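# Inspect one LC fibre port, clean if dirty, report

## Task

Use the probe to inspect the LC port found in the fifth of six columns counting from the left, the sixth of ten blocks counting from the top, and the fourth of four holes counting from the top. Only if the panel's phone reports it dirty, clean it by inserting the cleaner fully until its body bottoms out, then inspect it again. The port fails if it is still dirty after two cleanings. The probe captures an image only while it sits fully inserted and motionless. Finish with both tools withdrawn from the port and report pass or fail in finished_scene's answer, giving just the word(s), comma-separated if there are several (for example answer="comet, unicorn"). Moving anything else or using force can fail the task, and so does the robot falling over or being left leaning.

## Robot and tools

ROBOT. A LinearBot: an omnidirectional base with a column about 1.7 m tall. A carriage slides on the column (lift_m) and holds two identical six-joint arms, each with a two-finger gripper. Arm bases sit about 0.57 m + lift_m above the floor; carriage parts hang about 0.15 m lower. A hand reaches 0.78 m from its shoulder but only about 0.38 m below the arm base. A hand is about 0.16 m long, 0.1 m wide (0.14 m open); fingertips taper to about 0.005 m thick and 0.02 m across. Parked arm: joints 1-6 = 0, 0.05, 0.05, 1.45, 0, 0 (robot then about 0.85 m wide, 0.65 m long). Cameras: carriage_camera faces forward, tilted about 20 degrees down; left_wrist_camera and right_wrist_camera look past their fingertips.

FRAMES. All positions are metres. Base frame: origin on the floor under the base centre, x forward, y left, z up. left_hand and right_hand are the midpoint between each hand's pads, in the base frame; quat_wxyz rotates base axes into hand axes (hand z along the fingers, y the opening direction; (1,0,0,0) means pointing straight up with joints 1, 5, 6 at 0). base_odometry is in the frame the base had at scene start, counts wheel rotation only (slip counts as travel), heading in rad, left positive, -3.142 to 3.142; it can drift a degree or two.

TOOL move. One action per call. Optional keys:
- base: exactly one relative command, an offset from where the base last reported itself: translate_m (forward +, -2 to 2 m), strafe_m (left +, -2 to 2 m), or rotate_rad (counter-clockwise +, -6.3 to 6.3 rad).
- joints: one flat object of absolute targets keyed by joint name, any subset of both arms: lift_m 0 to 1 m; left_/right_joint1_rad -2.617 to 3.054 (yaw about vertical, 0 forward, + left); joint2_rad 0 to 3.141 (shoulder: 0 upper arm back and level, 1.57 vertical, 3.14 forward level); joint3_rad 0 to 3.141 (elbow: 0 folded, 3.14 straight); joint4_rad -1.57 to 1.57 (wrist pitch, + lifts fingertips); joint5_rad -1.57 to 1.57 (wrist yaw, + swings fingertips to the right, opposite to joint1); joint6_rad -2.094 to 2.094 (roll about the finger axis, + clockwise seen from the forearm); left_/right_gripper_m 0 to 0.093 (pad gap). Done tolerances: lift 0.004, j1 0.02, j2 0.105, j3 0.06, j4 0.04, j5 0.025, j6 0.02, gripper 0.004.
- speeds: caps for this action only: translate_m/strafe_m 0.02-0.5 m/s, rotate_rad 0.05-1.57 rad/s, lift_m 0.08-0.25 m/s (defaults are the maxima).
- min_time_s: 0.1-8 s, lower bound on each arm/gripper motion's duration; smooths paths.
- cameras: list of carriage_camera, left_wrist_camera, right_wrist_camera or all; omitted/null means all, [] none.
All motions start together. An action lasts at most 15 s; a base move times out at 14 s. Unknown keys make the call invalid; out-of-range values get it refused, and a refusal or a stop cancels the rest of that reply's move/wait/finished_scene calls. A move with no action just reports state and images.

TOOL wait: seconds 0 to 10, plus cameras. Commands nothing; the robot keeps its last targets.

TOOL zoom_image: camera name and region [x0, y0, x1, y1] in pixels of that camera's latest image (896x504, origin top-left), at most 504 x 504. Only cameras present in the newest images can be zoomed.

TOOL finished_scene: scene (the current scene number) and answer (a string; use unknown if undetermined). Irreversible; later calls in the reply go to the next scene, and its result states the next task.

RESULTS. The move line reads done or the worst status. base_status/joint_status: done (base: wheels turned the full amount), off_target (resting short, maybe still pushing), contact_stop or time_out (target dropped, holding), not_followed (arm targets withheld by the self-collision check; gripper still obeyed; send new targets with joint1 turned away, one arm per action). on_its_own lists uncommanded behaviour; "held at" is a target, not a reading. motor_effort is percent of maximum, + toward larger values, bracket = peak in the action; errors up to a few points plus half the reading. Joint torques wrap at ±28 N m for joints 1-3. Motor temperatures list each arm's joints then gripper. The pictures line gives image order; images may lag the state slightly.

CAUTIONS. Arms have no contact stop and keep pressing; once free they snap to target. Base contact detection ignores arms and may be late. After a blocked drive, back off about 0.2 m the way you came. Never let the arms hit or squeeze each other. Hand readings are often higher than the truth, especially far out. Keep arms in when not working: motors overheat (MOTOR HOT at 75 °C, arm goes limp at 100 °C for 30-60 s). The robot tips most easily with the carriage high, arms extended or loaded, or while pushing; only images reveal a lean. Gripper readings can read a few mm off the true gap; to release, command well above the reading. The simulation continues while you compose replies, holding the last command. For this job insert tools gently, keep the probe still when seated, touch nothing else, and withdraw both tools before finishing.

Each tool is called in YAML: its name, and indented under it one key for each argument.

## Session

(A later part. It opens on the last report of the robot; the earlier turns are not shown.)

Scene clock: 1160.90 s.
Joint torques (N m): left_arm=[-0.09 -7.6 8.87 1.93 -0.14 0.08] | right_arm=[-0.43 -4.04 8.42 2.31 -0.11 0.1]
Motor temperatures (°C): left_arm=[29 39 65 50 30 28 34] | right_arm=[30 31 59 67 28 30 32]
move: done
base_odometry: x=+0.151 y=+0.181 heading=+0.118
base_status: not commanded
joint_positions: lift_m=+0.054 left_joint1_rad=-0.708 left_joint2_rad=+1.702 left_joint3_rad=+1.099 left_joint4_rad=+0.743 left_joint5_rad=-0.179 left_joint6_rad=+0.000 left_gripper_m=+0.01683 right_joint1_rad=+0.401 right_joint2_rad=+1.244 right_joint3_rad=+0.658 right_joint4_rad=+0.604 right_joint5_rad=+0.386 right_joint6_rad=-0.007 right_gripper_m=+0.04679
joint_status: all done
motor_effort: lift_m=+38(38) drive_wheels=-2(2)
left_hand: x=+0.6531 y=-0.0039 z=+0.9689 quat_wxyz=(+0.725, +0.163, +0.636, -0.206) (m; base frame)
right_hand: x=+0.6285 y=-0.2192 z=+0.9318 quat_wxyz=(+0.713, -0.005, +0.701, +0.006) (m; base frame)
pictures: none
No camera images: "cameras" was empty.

move:
  joints: {"right_joint1_rad": 0.401, "right_joint5_rad": 0.386}
  base: {"translate_m": 0.01}
  speeds: {"translate_m": 0.02}
  min_time_s: 1.0
  cameras: ["right_wrist_camera", "left_wrist_camera"]

zoom_image:
  camera: "left_wrist_camera"
  region: [556, 92, 636, 172]

zoom_image:
  camera: "right_wrist_camera"
  region: [420, 0, 460, 40]

Scene clock: 1168.47 s.
Joint torques (N m): left_arm=[-0.08 -7.57 8.79 1.98 -0.14 0.08] | right_arm=[0.03 -4.05 8.4 2.31 0.01 0.09]
Motor temperatures (°C): left_arm=[29 39 65 50 30 28 34] | right_arm=[30 31 59 67 28 30 32]
move: done
base_odometry: x=+0.160 y=+0.183 heading=+0.119
base_status: done
joint_positions: lift_m=+0.054 left_joint1_rad=-0.708 left_joint2_rad=+1.702 left_joint3_rad=+1.099 left_joint4_rad=+0.743 left_joint5_rad=-0.179 left_joint6_rad=+0.000 left_gripper_m=+0.01683 right_joint1_rad=+0.401 right_joint2_rad=+1.244 right_joint3_rad=+0.658 right_joint4_rad=+0.604 right_joint5_rad=+0.385 right_joint6_rad=-0.007 right_gripper_m=+0.04679
joint_status: all done
motor_effort: lift_m=+38(38) drive_wheels=+6(8)
left_hand: x=+0.6531 y=-0.0039 z=+0.9689 quat_wxyz=(+0.725, +0.163, +0.636, -0.206) (m; base frame)
right_hand: x=+0.6285 y=-0.2191 z=+0.9318 quat_wxyz=(+0.713, -0.006, +0.701, +0.006) (m; base frame)
pictures: left_wrist_camera, right_wrist_camera
camera_calibration:
left_wrist_camera: T_world_to_cam=[[-0.494667, -0.868819, 0.0214185, 0.301022], [-0.42844, 0.222345, -0.875786, 1.13063], [0.756137, -0.442399, -0.482223, 0.0916433], [0, 0, 0, 1]] pos_world=[0.564018, 0.050687, 1.02794]
right_wrist_camera: T_world_to_cam=[[-0.00192188, -0.999459, -0.0328195, -0.188606], [-0.598604, 0.0274397, -0.800575, 1.12947], [0.801043, 0.0181073, -0.598333, 0.18104], [0, 0, 0, 1]] pos_world=[0.530723, -0.222775, 1.00636]

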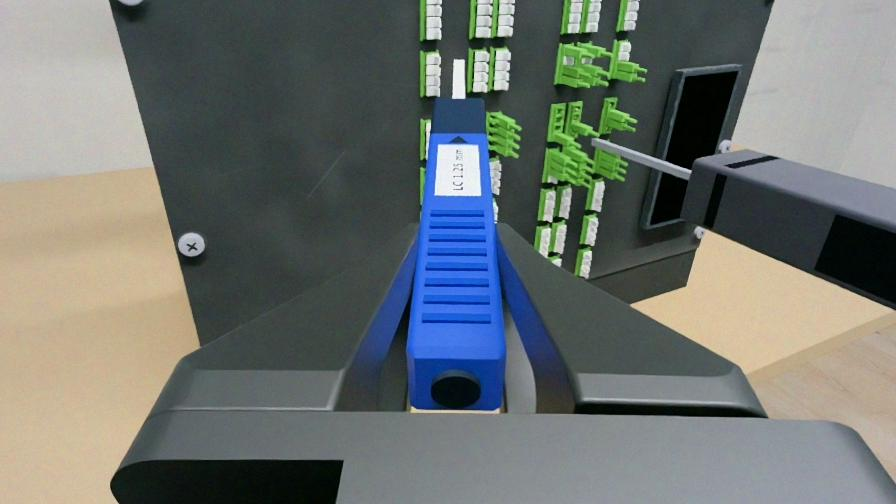

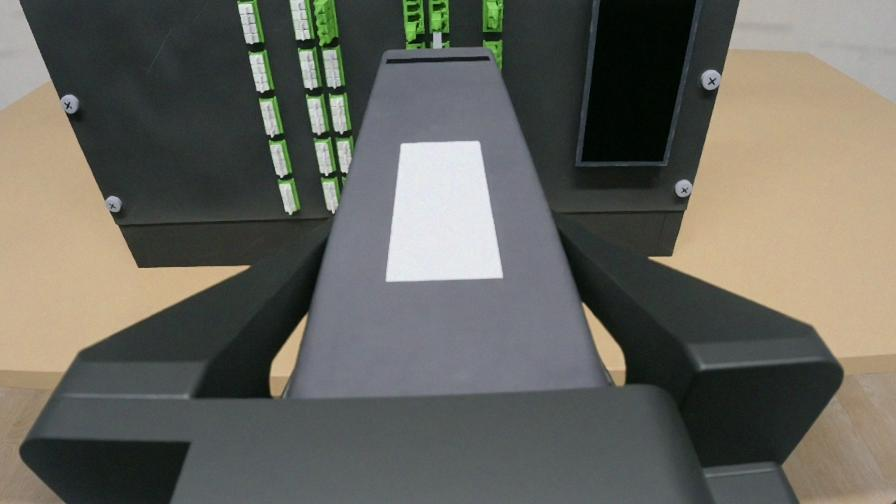

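Scaled by 6.300 from the camera's 896x504 image, which has a finer 1280x720 frame.

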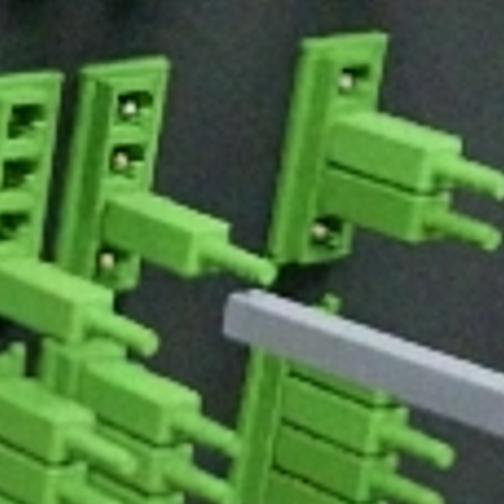

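Scaled by 12.600 from the camera's 896x504 image, which has a finer 1280x720 frame.

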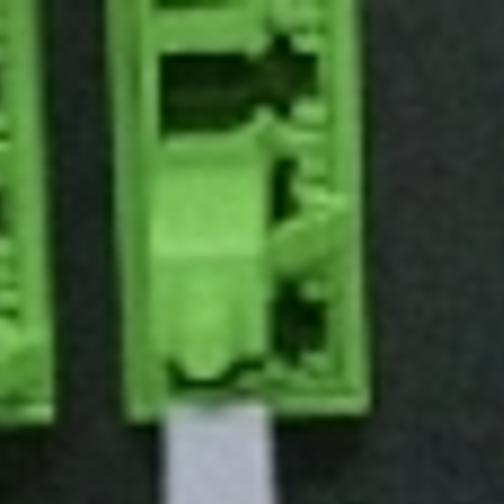

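move:
  base: {"translate_m": 0.01}
  speeds: {"translate_m": 0.02}
  cameras: ["right_wrist_camera", "left_wrist_camera"]

zoom_image:
  camera: "left_wrist_camera"
  region: [556, 92, 636, 172]

zoom_image:
  camera: "right_wrist_camera"
  region: [420, 0, 460, 40]

Scene clock: 1187.40 s.
Joint torques (N m): left_arm=[-0.23 -7.46 8.81 1.96 -0.14 0.07] | right_arm=[0.03 -4.04 8.39 2.31 0.02 0.09]
Motor temperatures (°C): left_arm=[29 39 65 50 30 28 34] | right_arm=[30 31 59 67 28 30 32]
move: done
base_odometry: x=+0.170 y=+0.184 heading=+0.120
base_status: done
joint_positions: lift_m=+0.054 left_joint1_rad=-0.708 left_joint2_rad=+1.702 left_joint3_rad=+1.099 left_joint4_rad=+0.743 left_joint5_rad=-0.179 left_joint6_rad=+0.000 left_gripper_m=+0.01683 right_joint1_rad=+0.401 right_joint2_rad=+1.244 right_joint3_rad=+0.658 right_joint4_rad=+0.603 right_joint5_rad=+0.385 right_joint6_rad=-0.007 right_gripper_m=+0.04679
joint_status: not commanded
motor_effort: lift_m=+38(38) drive_wheels=-5(10)
left_hand: x=+0.6531 y=-0.0039 z=+0.9689 quat_wxyz=(+0.725, +0.163, +0.636, -0.206) (m; base frame)
right_hand: x=+0.6285 y=-0.2191 z=+0.9317 quat_wxyz=(+0.713, -0.006, +0.701, +0.006) (m; base frame)
pictures: left_wrist_camera, right_wrist_camera
camera_calibration:
left_wrist_camera: T_world_to_cam=[[-0.494667, -0.868819, 0.0214185, 0.301022], [-0.42844, 0.222345, -0.875786, 1.13063], [0.756137, -0.442399, -0.482223, 0.0916433], [0, 0, 0, 1]] pos_world=[0.564018, 0.050687, 1.02794]
right_wrist_camera: T_world_to_cam=[[-0.00187077, -0.999462, -0.0327393, -0.188717], [-0.598829, 0.0273399, -0.80041, 1.12938], [0.800874, 0.0181079, -0.598559, 0.181216], [0, 0, 0, 1]] pos_world=[0.530823, -0.222775, 1.00626]

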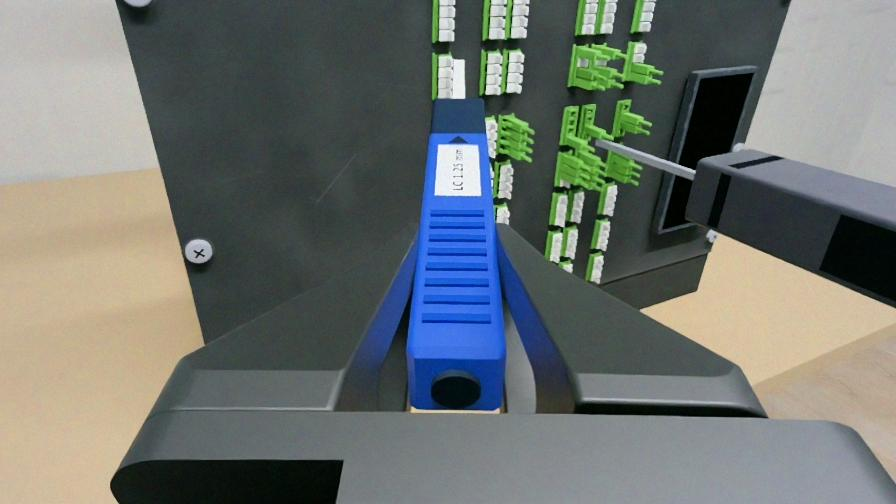

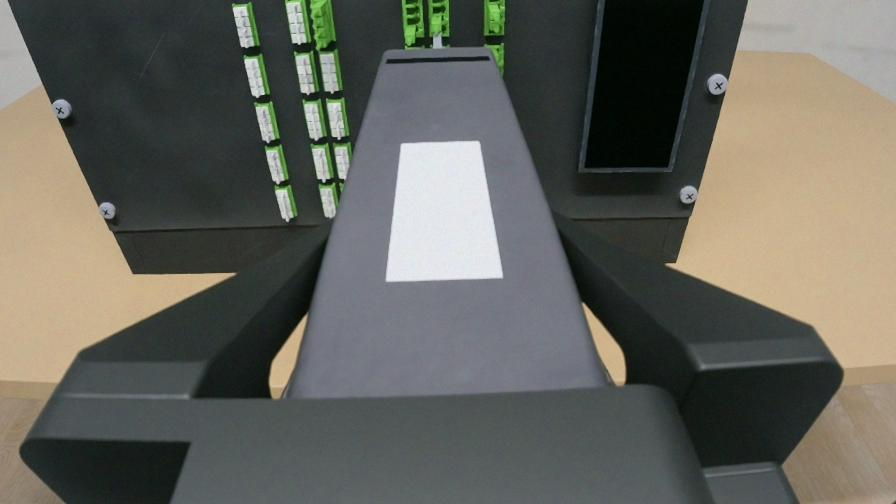

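Scaled by 6.300 from the camera's 896x504 image, which has a finer 1280x720 frame.

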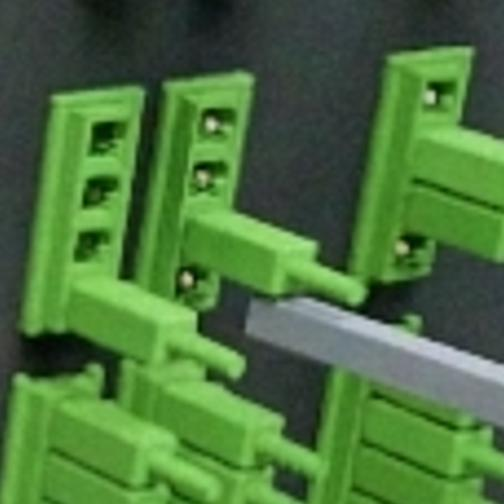

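Scaled by 12.600 from the camera's 896x504 image, which has a finer 1280x720 frame.

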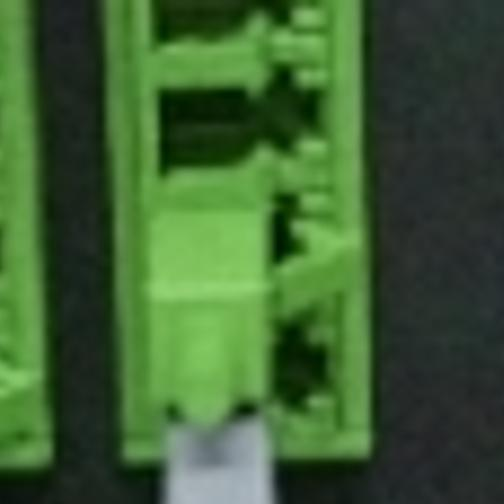

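move:
  joints: {"lift_m": 0.0553}
  speeds: {"lift_m": 0.08}
  cameras: ["right_wrist_camera", "left_wrist_camera"]

zoom_image:
  camera: "left_wrist_camera"
  region: [572, 102, 632, 162]

zoom_image:
  camera: "right_wrist_camera"
  region: [420, 0, 460, 40]

Scene clock: 1210.57 s.
Joint torques (N m): left_arm=[-0.03 -7.57 8.8 1.94 -0.14 0.08] | right_arm=[0.02 -4.08 8.39 2.33 0.01 0.09]
Motor temperatures (°C): left_arm=[29 39 65 50 30 28 34] | right_arm=[30 31 59 67 28 30 32]
move: done
base_odometry: x=+0.170 y=+0.184 heading=+0.120
base_status: not commanded
joint_positions: lift_m=+0.055 left_joint1_rad=-0.708 left_joint2_rad=+1.702 left_joint3_rad=+1.099 left_joint4_rad=+0.742 left_joint5_rad=-0.179 left_joint6_rad=+0.000 left_gripper_m=+0.01683 right_joint1_rad=+0.401 right_joint2_rad=+1.244 right_joint3_rad=+0.658 right_joint4_rad=+0.602 right_joint5_rad=+0.385 right_joint6_rad=-0.007 right_gripper_m=+0.04679
joint_status: all done
motor_effort: lift_m=+37(41) drive_wheels=+5(6)
left_hand: x=+0.6532 y=-0.0039 z=+0.9697 quat_wxyz=(+0.725, +0.163, +0.636, -0.205) (m; base frame)
right_hand: x=+0.6285 y=-0.2191 z=+0.9323 quat_wxyz=(+0.713, -0.006, +0.702, +0.006) (m; base frame)
pictures: left_wrist_camera, right_wrist_camera
camera_calibration:
left_wrist_camera: T_world_to_cam=[[-0.49468, -0.868812, 0.0214025, 0.301028], [-0.42871, 0.222527, -0.875608, 1.13129], [0.755976, -0.442321, -0.482548, 0.0924507], [0, 0, 0, 1]] pos_world=[0.564017, 0.0506875, 1.02873]
right_wrist_camera: T_world_to_cam=[[-0.00190406, -0.999478, -0.0322363, -0.189087], [-0.599691, 0.0269377, -0.799778, 1.12973], [0.800229, 0.017809, -0.59943, 0.182706], [0, 0, 0, 1]] pos_world=[0.530923, -0.222675, 1.00696]

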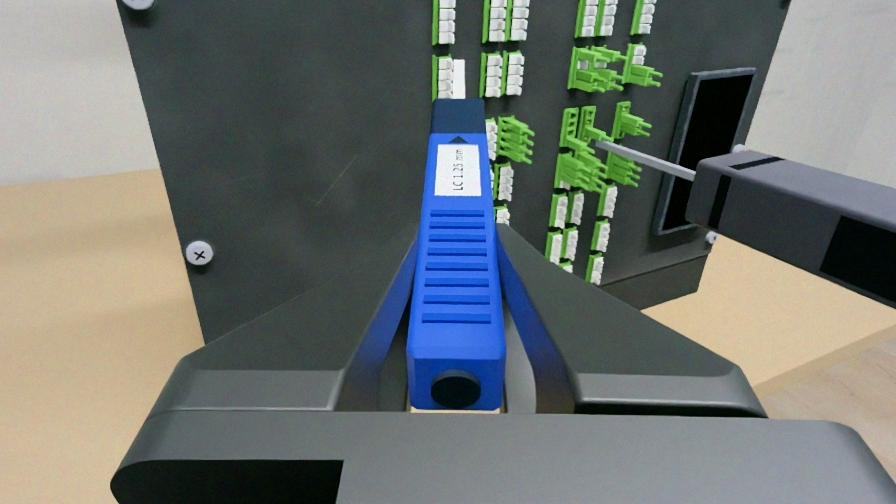

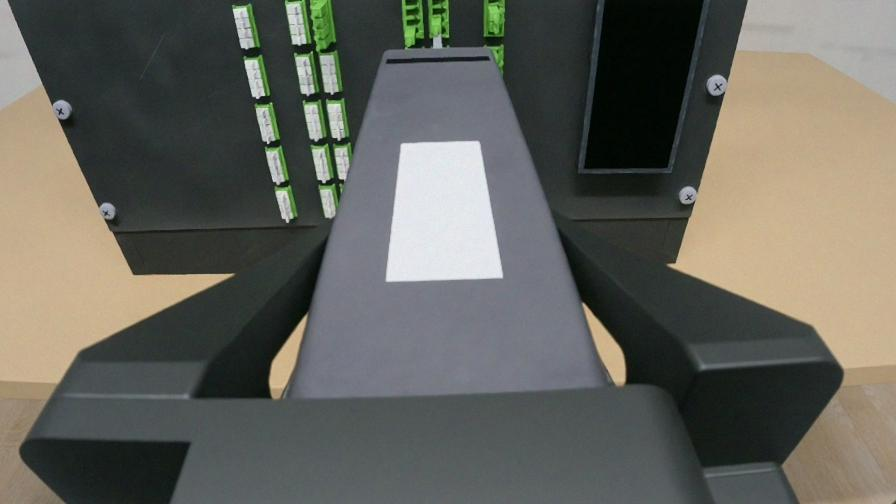

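Scaled by 8.400 from the camera's 896x504 image, which has a finer 1280x720 frame.

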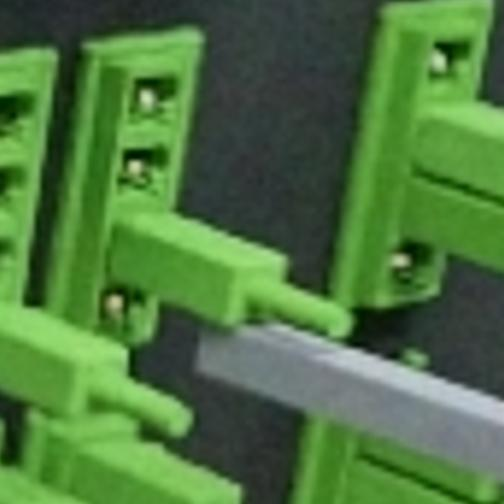

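Scaled by 12.600 from the camera's 896x504 image, which has a finer 1280x720 frame.

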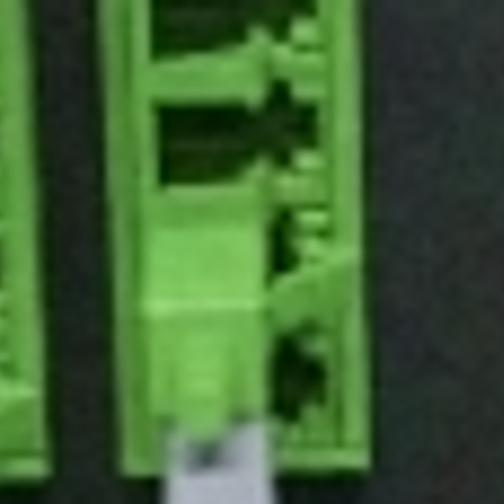

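zoom_image:
  camera: "left_wrist_camera"
  region: [580, 125, 620, 165]

Scaled by 12.600 from the camera's 896x504 image, which has a finer 1280x720 frame.

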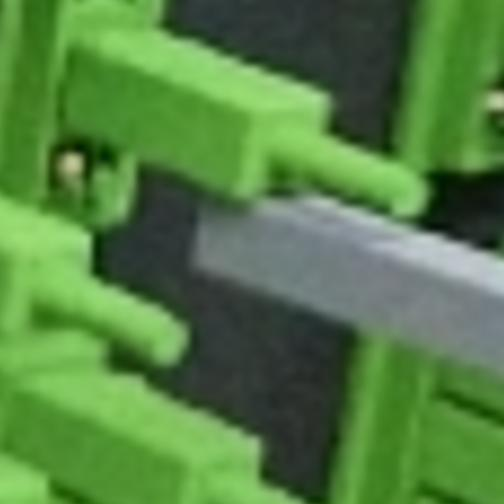

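zoom_image:
  camera: "left_wrist_camera"
  region: [590, 130, 710, 200]

Scaled by 4.200 from the camera's 896x504 image, which has a finer 1280x720 frame.

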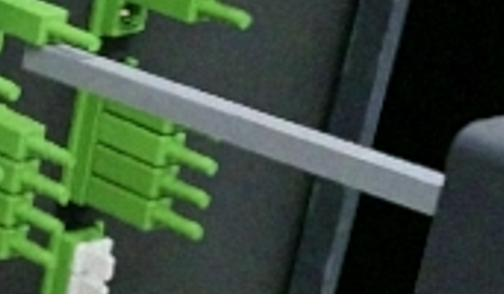

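move:
  base: {"translate_m": 0.008}
  speeds: {"translate_m": 0.02}
  cameras: ["right_wrist_camera", "left_wrist_camera"]

zoom_image:
  camera: "left_wrist_camera"
  region: [580, 110, 630, 160]

zoom_image:
  camera: "right_wrist_camera"
  region: [420, 0, 460, 40]

Scene clock: 1268.30 s.
Joint torques (N m): left_arm=[-0.05 -7.61 8.88 1.96 -0.13 0.07] | right_arm=[0.05 -4.05 8.44 2.34 0.01 0.09]
Motor temperatures (°C): left_arm=[29 39 66 50 30 28 34] | right_arm=[30 31 59 66 28 30 32]
move: done
base_odometry: x=+0.178 y=+0.185 heading=+0.121
base_status: done
joint_positions: lift_m=+0.055 left_joint1_rad=-0.708 left_joint2_rad=+1.702 left_joint3_rad=+1.099 left_joint4_rad=+0.742 left_joint5_rad=-0.180 left_joint6_rad=+0.000 left_gripper_m=+0.01683 right_joint1_rad=+0.401 right_joint2_rad=+1.244 right_joint3_rad=+0.658 right_joint4_rad=+0.602 right_joint5_rad=+0.385 right_joint6_rad=-0.007 right_gripper_m=+0.04679
joint_status: not commanded
motor_effort: lift_m=+37(37) drive_wheels=-6(11)
left_hand: x=+0.6532 y=-0.0038 z=+0.9697 quat_wxyz=(+0.725, +0.163, +0.636, -0.205) (m; base frame)
right_hand: x=+0.6285 y=-0.2191 z=+0.9321 quat_wxyz=(+0.712, -0.006, +0.702, +0.006) (m; base frame)
pictures: left_wrist_camera, right_wrist_camera
camera_calibration:
left_wrist_camera: T_world_to_cam=[[-0.494312, -0.86902, 0.0214252, 0.300809], [-0.428806, 0.222324, -0.875613, 1.13136], [0.756162, -0.442013, -0.482538, 0.0923204], [0, 0, 0, 1]] pos_world=[0.564018, 0.0506884, 1.02874]
right_wrist_camera: T_world_to_cam=[[-0.0019638, -0.999487, -0.0319555, -0.189343], [-0.600201, 0.0267377, -0.799402, 1.1295], [0.799847, 0.0176098, -0.599946, 0.183325], [0, 0, 0, 1]] pos_world=[0.530923, -0.222675, 1.00686]

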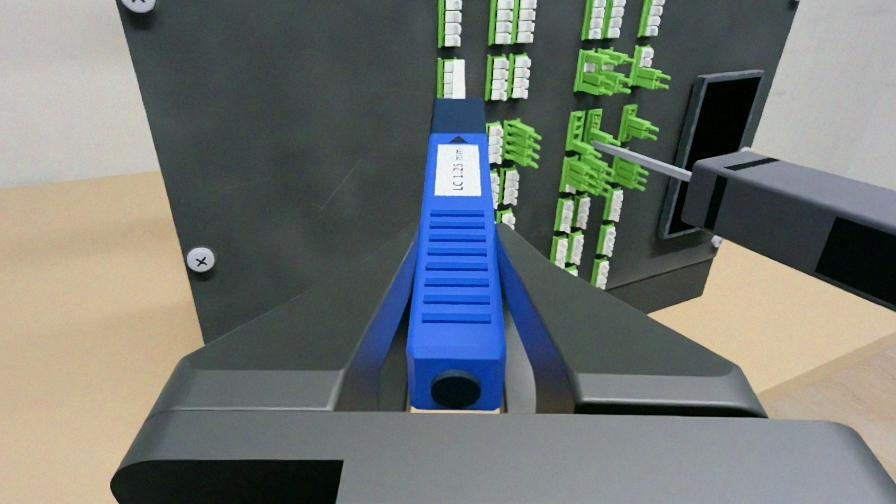

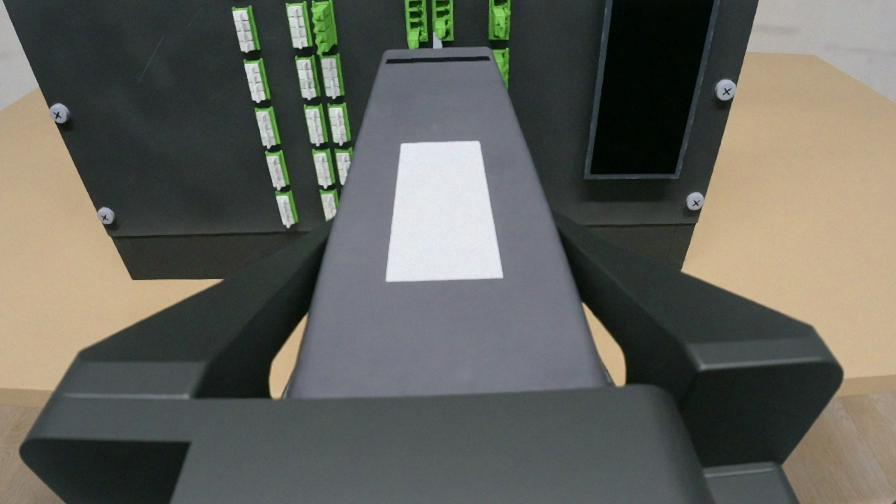

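Scaled by 10.080 from the camera's 896x504 image, which has a finer 1280x720 frame.

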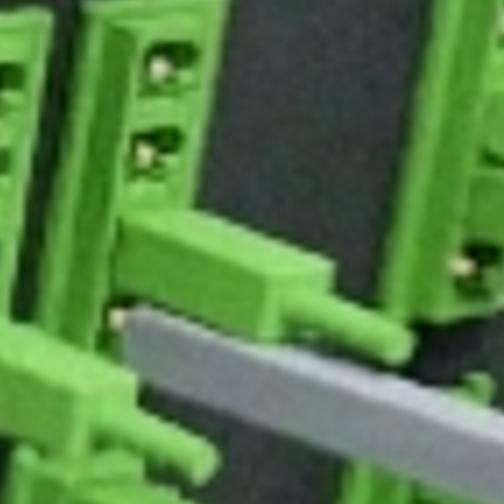

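Scaled by 12.600 from the camera's 896x504 image, which has a finer 1280x720 frame.

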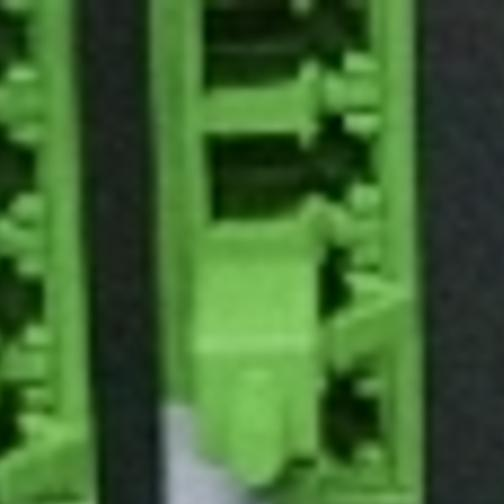

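wait:
  seconds: 1
  cameras: ["right_wrist_camera", "left_wrist_camera"]

zoom_image:
  camera: "left_wrist_camera"
  region: [580, 110, 630, 160]

zoom_image:
  camera: "right_wrist_camera"
  region: [420, 0, 460, 40]

Scene clock: 1298.37 s.
Joint torques (N m): left_arm=[-0.06 -7.56 8.88 1.93 -0.14 0.08] | right_arm=[0.05 -4.03 8.43 2.34 0.01 0.09]
Motor temperatures (°C): left_arm=[29 40 66 50 30 28 34] | right_arm=[30 31 60 66 28 30 32]
base_odometry: x=+0.178 y=+0.185 heading=+0.121
base_status: done
joint_positions: lift_m=+0.055 left_joint1_rad=-0.708 left_joint2_rad=+1.702 left_joint3_rad=+1.099 left_joint4_rad=+0.742 left_joint5_rad=-0.180 left_joint6_rad=+0.000 left_gripper_m=+0.01683 right_joint1_rad=+0.401 right_joint2_rad=+1.244 right_joint3_rad=+0.658 right_joint4_rad=+0.602 right_joint5_rad=+0.385 right_joint6_rad=-0.007 right_gripper_m=+0.04679
joint_status: not commanded
motor_effort: lift_m=+37(37) drive_wheels=-6(11)
left_hand: x=+0.6532 y=-0.0038 z=+0.9697 quat_wxyz=(+0.725, +0.163, +0.636, -0.205) (m; base frame)
right_hand: x=+0.6285 y=-0.2191 z=+0.9321 quat_wxyz=(+0.712, -0.006, +0.702, +0.006) (m; base frame)
wait: 1.00 s; at rest from the start
pictures: left_wrist_camera, right_wrist_camera
camera_calibration:
left_wrist_camera: T_world_to_cam=[[-0.494312, -0.86902, 0.0214252, 0.300809], [-0.428806, 0.222324, -0.875613, 1.13136], [0.756162, -0.442013, -0.482538, 0.0923204], [0, 0, 0, 1]] pos_world=[0.564018, 0.0506884, 1.02874]
right_wrist_camera: T_world_to_cam=[[-0.0019638, -0.999487, -0.0319555, -0.189343], [-0.600201, 0.0267377, -0.799402, 1.1295], [0.799847, 0.0176098, -0.599946, 0.183325], [0, 0, 0, 1]] pos_world=[0.530923, -0.222675, 1.00686]

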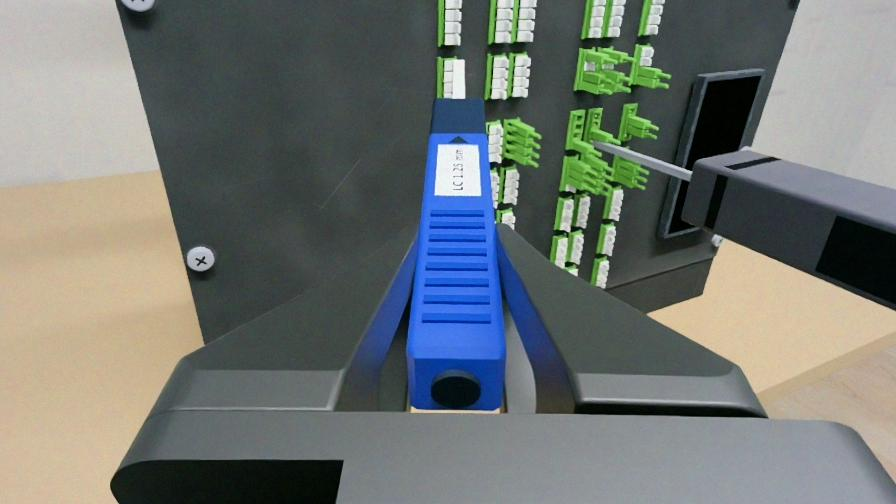

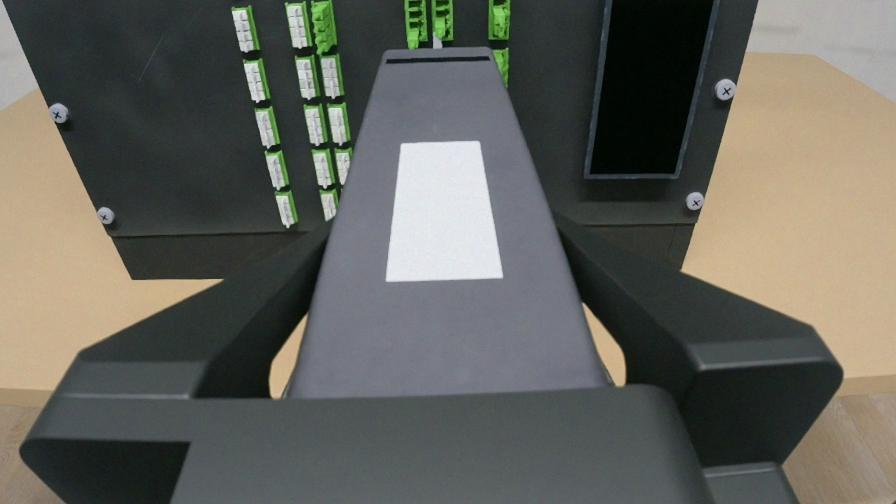

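Scaled by 10.080 from the camera's 896x504 image, which has a finer 1280x720 frame.

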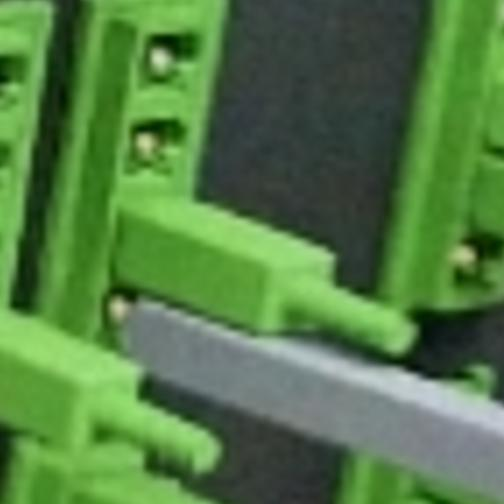

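Scaled by 12.600 from the camera's 896x504 image, which has a finer 1280x720 frame.

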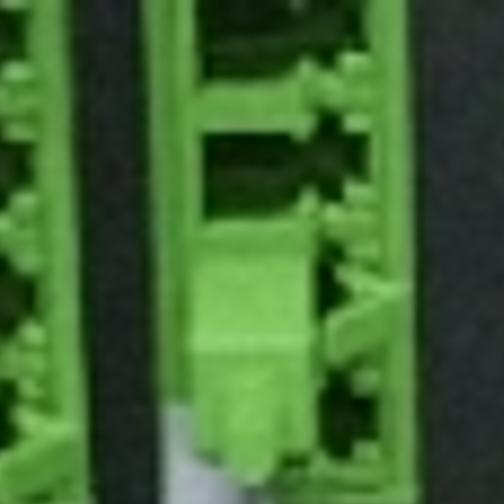

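move:
  joints: {"right_joint1_rad": 0.3865, "right_joint5_rad": 0.3645}
  min_time_s: 1.0
  cameras: []

move:
  cameras: ["right_wrist_camera", "left_wrist_camera"]

zoom_image:
  camera: "left_wrist_camera"
  region: [580, 110, 630, 160]

zoom_image:
  camera: "right_wrist_camera"
  region: [420, 0, 460, 40]

Scene clock: 1338.17 s.
Joint torques (N m): left_arm=[-0.08 -7.57 8.88 1.93 -0.14 0.07] | right_arm=[-0.44 -4.01 8.4 2.34 -0.13 0.09]
Motor temperatures (°C): left_arm=[29 40 67 50 30 28 34] | right_arm=[30 31 60 66 28 30 32]
move: done
base_odometry: x=+0.178 y=+0.185 heading=+0.121
base_status: not commanded
joint_positions: lift_m=+0.055 left_joint1_rad=-0.708 left_joint2_rad=+1.702 left_joint3_rad=+1.099 left_joint4_rad=+0.742 left_joint5_rad=-0.180 left_joint6_rad=+0.000 left_gripper_m=+0.01683 right_joint1_rad=+0.393 right_joint2_rad=+1.244 right_joint3_rad=+0.658 right_joint4_rad=+0.602 right_joint5_rad=+0.376 right_joint6_rad=-0.007 right_gripper_m=+0.04679
joint_status: all done
motor_effort: lift_m=+37(37) drive_wheels=-6(6)
left_hand: x=+0.6532 y=-0.0038 z=+0.9697 quat_wxyz=(+0.725, +0.163, +0.636, -0.205) (m; base frame)
right_hand: x=+0.6293 y=-0.2210 z=+0.9321 quat_wxyz=(+0.712, -0.006, +0.702, +0.006) (m; base frame)
pictures: none
No camera images: "cameras" was empty.

Scene clock: 1338.17 s.
Joint torques (N m): left_arm=[-0.08 -7.57 8.88 1.93 -0.14 0.07] | right_arm=[-0.44 -4.01 8.4 2.34 -0.13 0.09]
Motor temperatures (°C): left_arm=[29 40 67 50 30 28 34] | right_arm=[30 31 60 66 28 30 32]
base_odometry: x=+0.178 y=+0.185 heading=+0.121
base_status: not commanded
joint_positions: lift_m=+0.055 left_joint1_rad=-0.708 left_joint2_rad=+1.702 left_joint3_rad=+1.099 left_joint4_rad=+0.742 left_joint5_rad=-0.180 left_joint6_rad=+0.000 left_gripper_m=+0.01683 right_joint1_rad=+0.393 right_joint2_rad=+1.244 right_joint3_rad=+0.658 right_joint4_rad=+0.602 right_joint5_rad=+0.376 right_joint6_rad=-0.007 right_gripper_m=+0.04679
joint_status: all done
motor_effort: lift_m=+37(37) drive_wheels=-6(6)
left_hand: x=+0.6532 y=-0.0038 z=+0.9697 quat_wxyz=(+0.725, +0.163, +0.636, -0.205) (m; base frame)
right_hand: x=+0.6293 y=-0.2210 z=+0.9321 quat_wxyz=(+0.712, -0.006, +0.702, +0.006) (m; base frame)
pictures: left_wrist_camera, right_wrist_camera
camera_calibration:
left_wrist_camera: T_world_to_cam=[[-0.494312, -0.86902, 0.0214252, 0.300809], [-0.428806, 0.222324, -0.875613, 1.13136], [0.756162, -0.442013, -0.482538, 0.0923204], [0, 0, 0, 1]] pos_world=[0.564018, 0.0506884, 1.02874]
right_wrist_camera: T_world_to_cam=[[-0.00162354, -0.999492, -0.0318369, -0.191642], [-0.600209, 0.0264385, -0.799406, 1.12997], [0.799842, 0.0178109, -0.599946, 0.182768], [0, 0, 0, 1]] pos_world=[0.531723, -0.224675, 1.00686]

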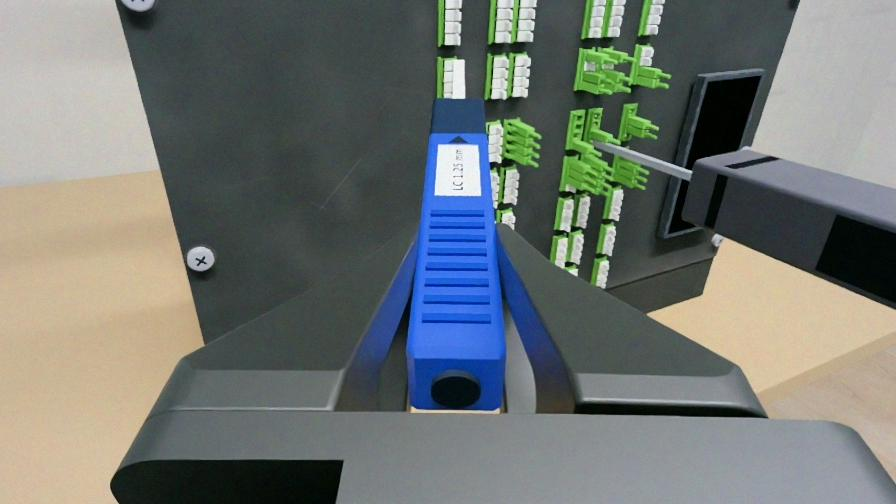

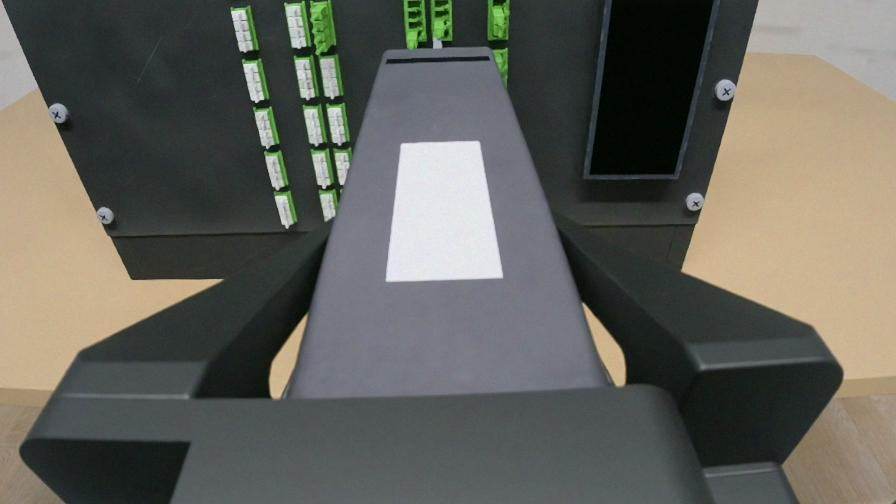

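Scaled by 10.080 from the camera's 896x504 image, which has a finer 1280x720 frame.

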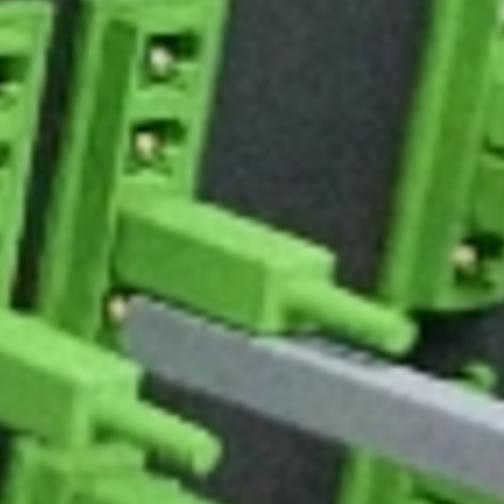

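Scaled by 12.600 from the camera's 896x504 image, which has a finer 1280x720 frame.

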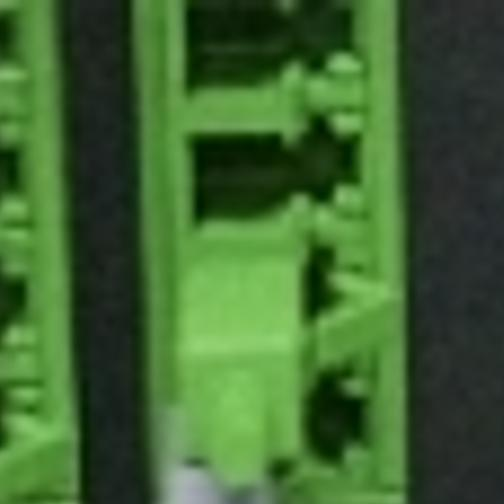

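wait:
  seconds: 0.5
  cameras: ["right_wrist_camera", "left_wrist_camera"]

zoom_image:
  camera: "left_wrist_camera"
  region: [580, 110, 630, 160]

zoom_image:
  camera: "right_wrist_camera"
  region: [420, 0, 460, 40]

Scene clock: 1349.27 s.
Joint torques (N m): left_arm=[-0.05 -7.56 8.88 1.94 -0.13 0.07] | right_arm=[-0.46 -4.03 8.42 2.34 -0.12 0.09]
Motor temperatures (°C): left_arm=[29 40 67 50 30 28 34] | right_arm=[30 31 60 66 28 30 32]
base_odometry: x=+0.178 y=+0.185 heading=+0.121
base_status: not commanded
joint_positions: lift_m=+0.055 left_joint1_rad=-0.708 left_joint2_rad=+1.702 left_joint3_rad=+1.099 left_joint4_rad=+0.742 left_joint5_rad=-0.180 left_joint6_rad=+0.000 left_gripper_m=+0.01683 right_joint1_rad=+0.393 right_joint2_rad=+1.244 right_joint3_rad=+0.658 right_joint4_rad=+0.602 right_joint5_rad=+0.375 right_joint6_rad=-0.007 right_gripper_m=+0.04679
joint_status: all done
motor_effort: lift_m=+37(37) drive_wheels=-6(6)
left_hand: x=+0.6532 y=-0.0038 z=+0.9697 quat_wxyz=(+0.725, +0.163, +0.636, -0.205) (m; base frame)
right_hand: x=+0.6293 y=-0.2209 z=+0.9321 quat_wxyz=(+0.712, -0.006, +0.702, +0.006) (m; base frame)
wait: 0.50 s; at rest from the start
pictures: left_wrist_camera, right_wrist_camera
camera_calibration:
left_wrist_camera: T_world_to_cam=[[-0.494312, -0.86902, 0.0214252, 0.300809], [-0.428806, 0.222324, -0.875613, 1.13136], [0.756162, -0.442013, -0.482538, 0.0923204], [0, 0, 0, 1]] pos_world=[0.564018, 0.0506884, 1.02874]
right_wrist_camera: T_world_to_cam=[[-0.000843797, -0.999494, -0.0317998, -0.191994], [-0.600226, 0.0259407, -0.799409, 1.12987], [0.79983, 0.0184126, -0.599944, 0.182905], [0, 0, 0, 1]] pos_world=[0.531725, -0.224574, 1.00686]

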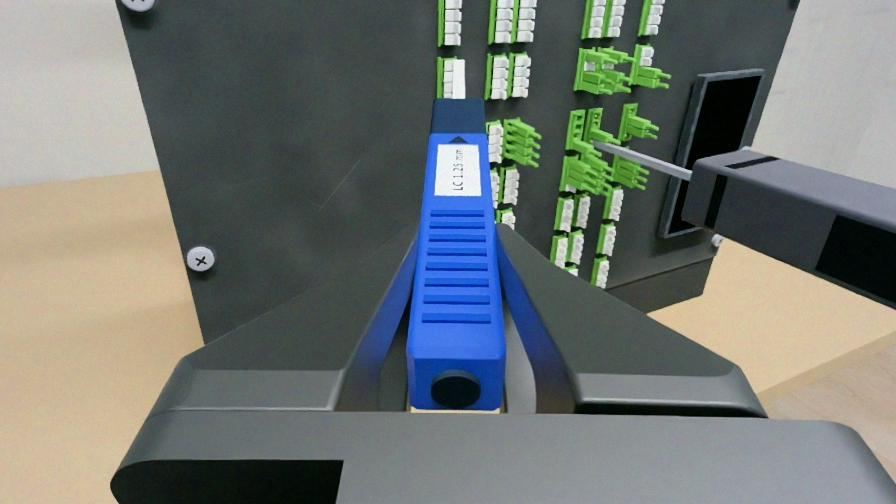

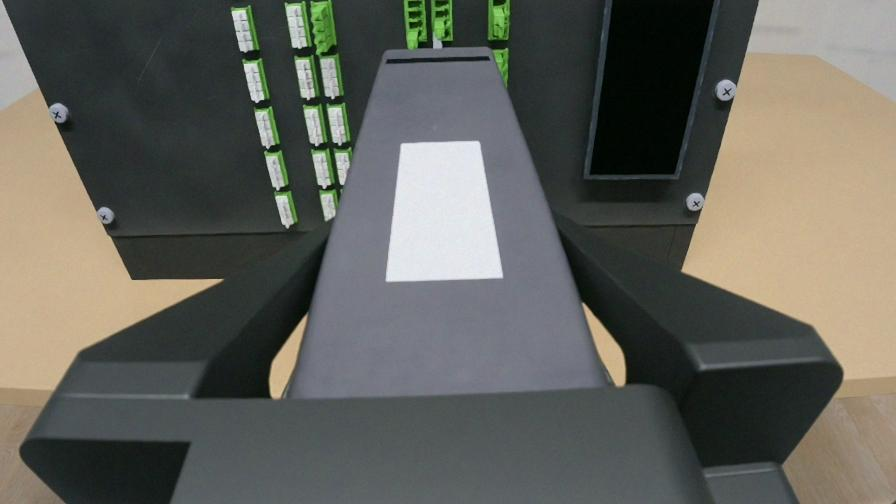

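Scaled by 10.080 from the camera's 896x504 image, which has a finer 1280x720 frame.

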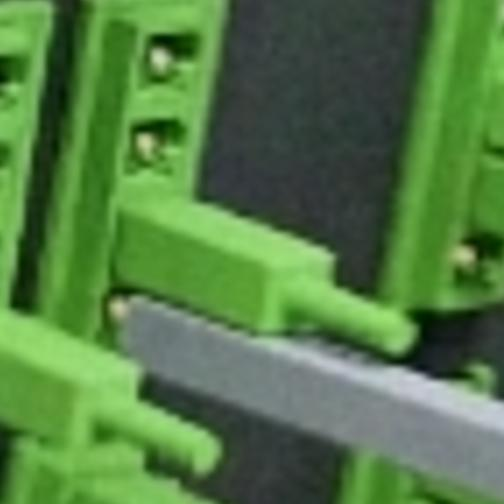

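Scaled by 12.600 from the camera's 896x504 image, which has a finer 1280x720 frame.

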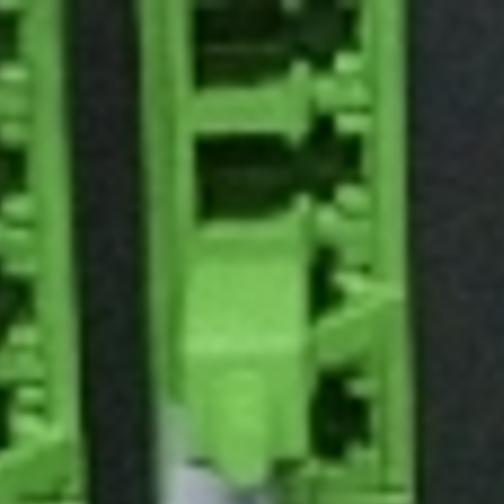

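wait:
  seconds: 2
  cameras: ["right_wrist_camera", "left_wrist_camera", "carriage_camera"]

zoom_image:
  camera: "right_wrist_camera"
  region: [420, 0, 460, 40]

zoom_image:
  camera: "carriage_camera"
  region: [440, 140, 640, 300]

Scene clock: 1387.20 s.
Joint torques (N m): left_arm=[-0.06 -7.58 8.88 1.93 -0.13 0.07] | right_arm=[-0.44 -4.03 8.4 2.34 -0.12 0.09]
Motor temperatures (°C): left_arm=[29 40 67 50 30 28 34] | right_arm=[30 31 60 66 28 30 32]
base_odometry: x=+0.178 y=+0.185 heading=+0.121
base_status: not commanded
joint_positions: lift_m=+0.055 left_joint1_rad=-0.708 left_joint2_rad=+1.702 left_joint3_rad=+1.099 left_joint4_rad=+0.742 left_joint5_rad=-0.180 left_joint6_rad=+0.000 left_gripper_m=+0.01683 right_joint1_rad=+0.393 right_joint2_rad=+1.244 right_joint3_rad=+0.658 right_joint4_rad=+0.602 right_joint5_rad=+0.375 right_joint6_rad=-0.007 right_gripper_m=+0.04679
joint_status: all done
motor_effort: lift_m=+37(37) drive_wheels=-6(6)
left_hand: x=+0.6532 y=-0.0038 z=+0.9697 quat_wxyz=(+0.725, +0.163, +0.636, -0.205) (m; base frame)
right_hand: x=+0.6293 y=-0.2209 z=+0.9321 quat_wxyz=(+0.712, -0.006, +0.702, +0.006) (m; base frame)
wait: 2.00 s; at rest from the start
pictures: carriage_camera, left_wrist_camera, right_wrist_camera
camera_calibration:
carriage_camera: T_world_to_cam=[[-0.0360985, -0.999282, 0.0115197, -0.00846677], [-0.378579, 0.00300606, -0.925564, 1.03849], [0.924865, -0.0377726, -0.378416, 0.283858], [0, 0, 0, 1]] pos_world=[0.130314, -0.000860394, 1.0687]
left_wrist_camera: T_world_to_cam=[[-0.494312, -0.86902, 0.0214252, 0.300809], [-0.428806, 0.222324, -0.875613, 1.13136], [0.756162, -0.442013, -0.482538, 0.0923204], [0, 0, 0, 1]] pos_world=[0.564018, 0.0506884, 1.02874]
right_wrist_camera: T_world_to_cam=[[-0.000843797, -0.999494, -0.0317998, -0.191994], [-0.600226, 0.0259407, -0.799409, 1.12987], [0.79983, 0.0184126, -0.599944, 0.182905], [0, 0, 0, 1]] pos_world=[0.531725, -0.224574, 1.00686]

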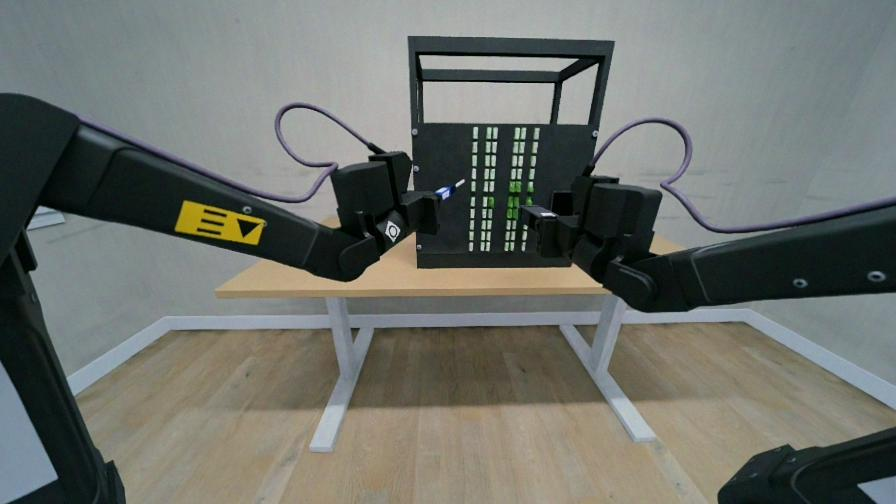

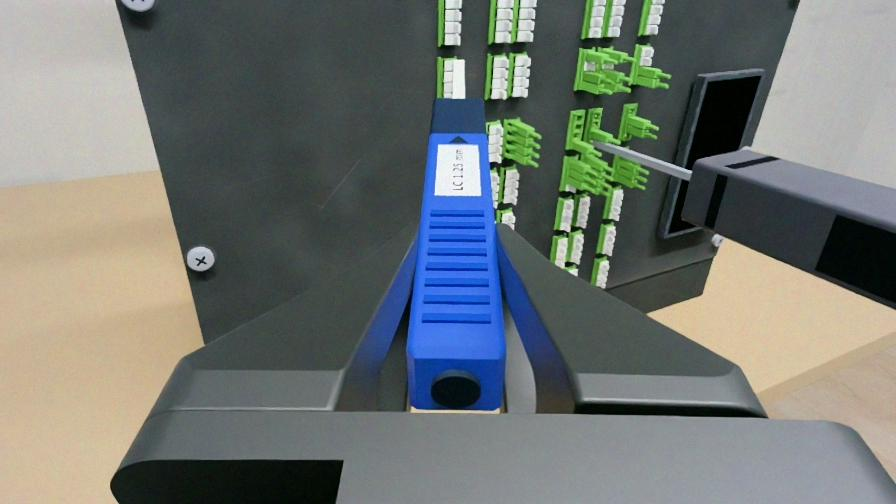

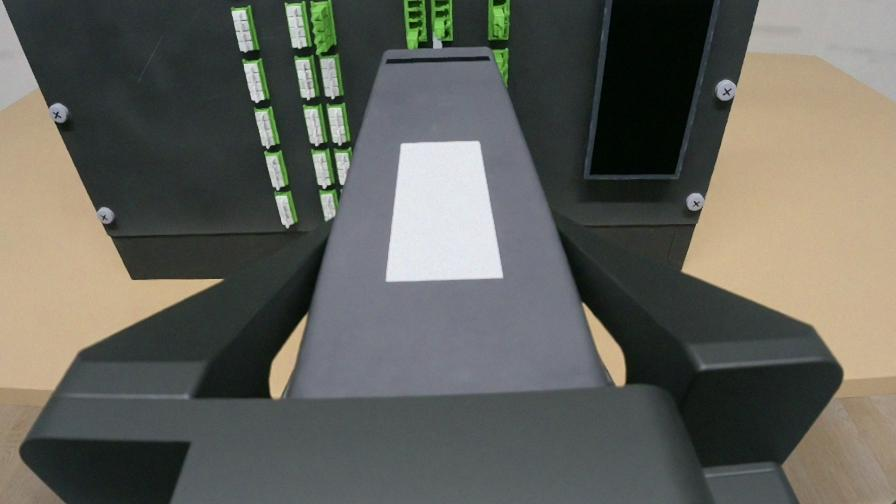

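Scaled by 12.600 from the camera's 896x504 image, which has a finer 1280x720 frame.

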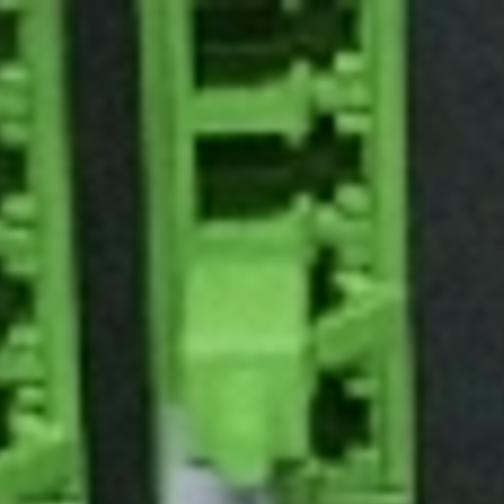

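Scaled by 2.520 from the camera's 896x504 image, which has a finer 1280x720 frame.

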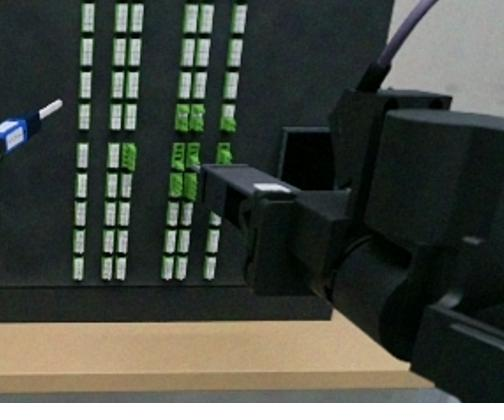

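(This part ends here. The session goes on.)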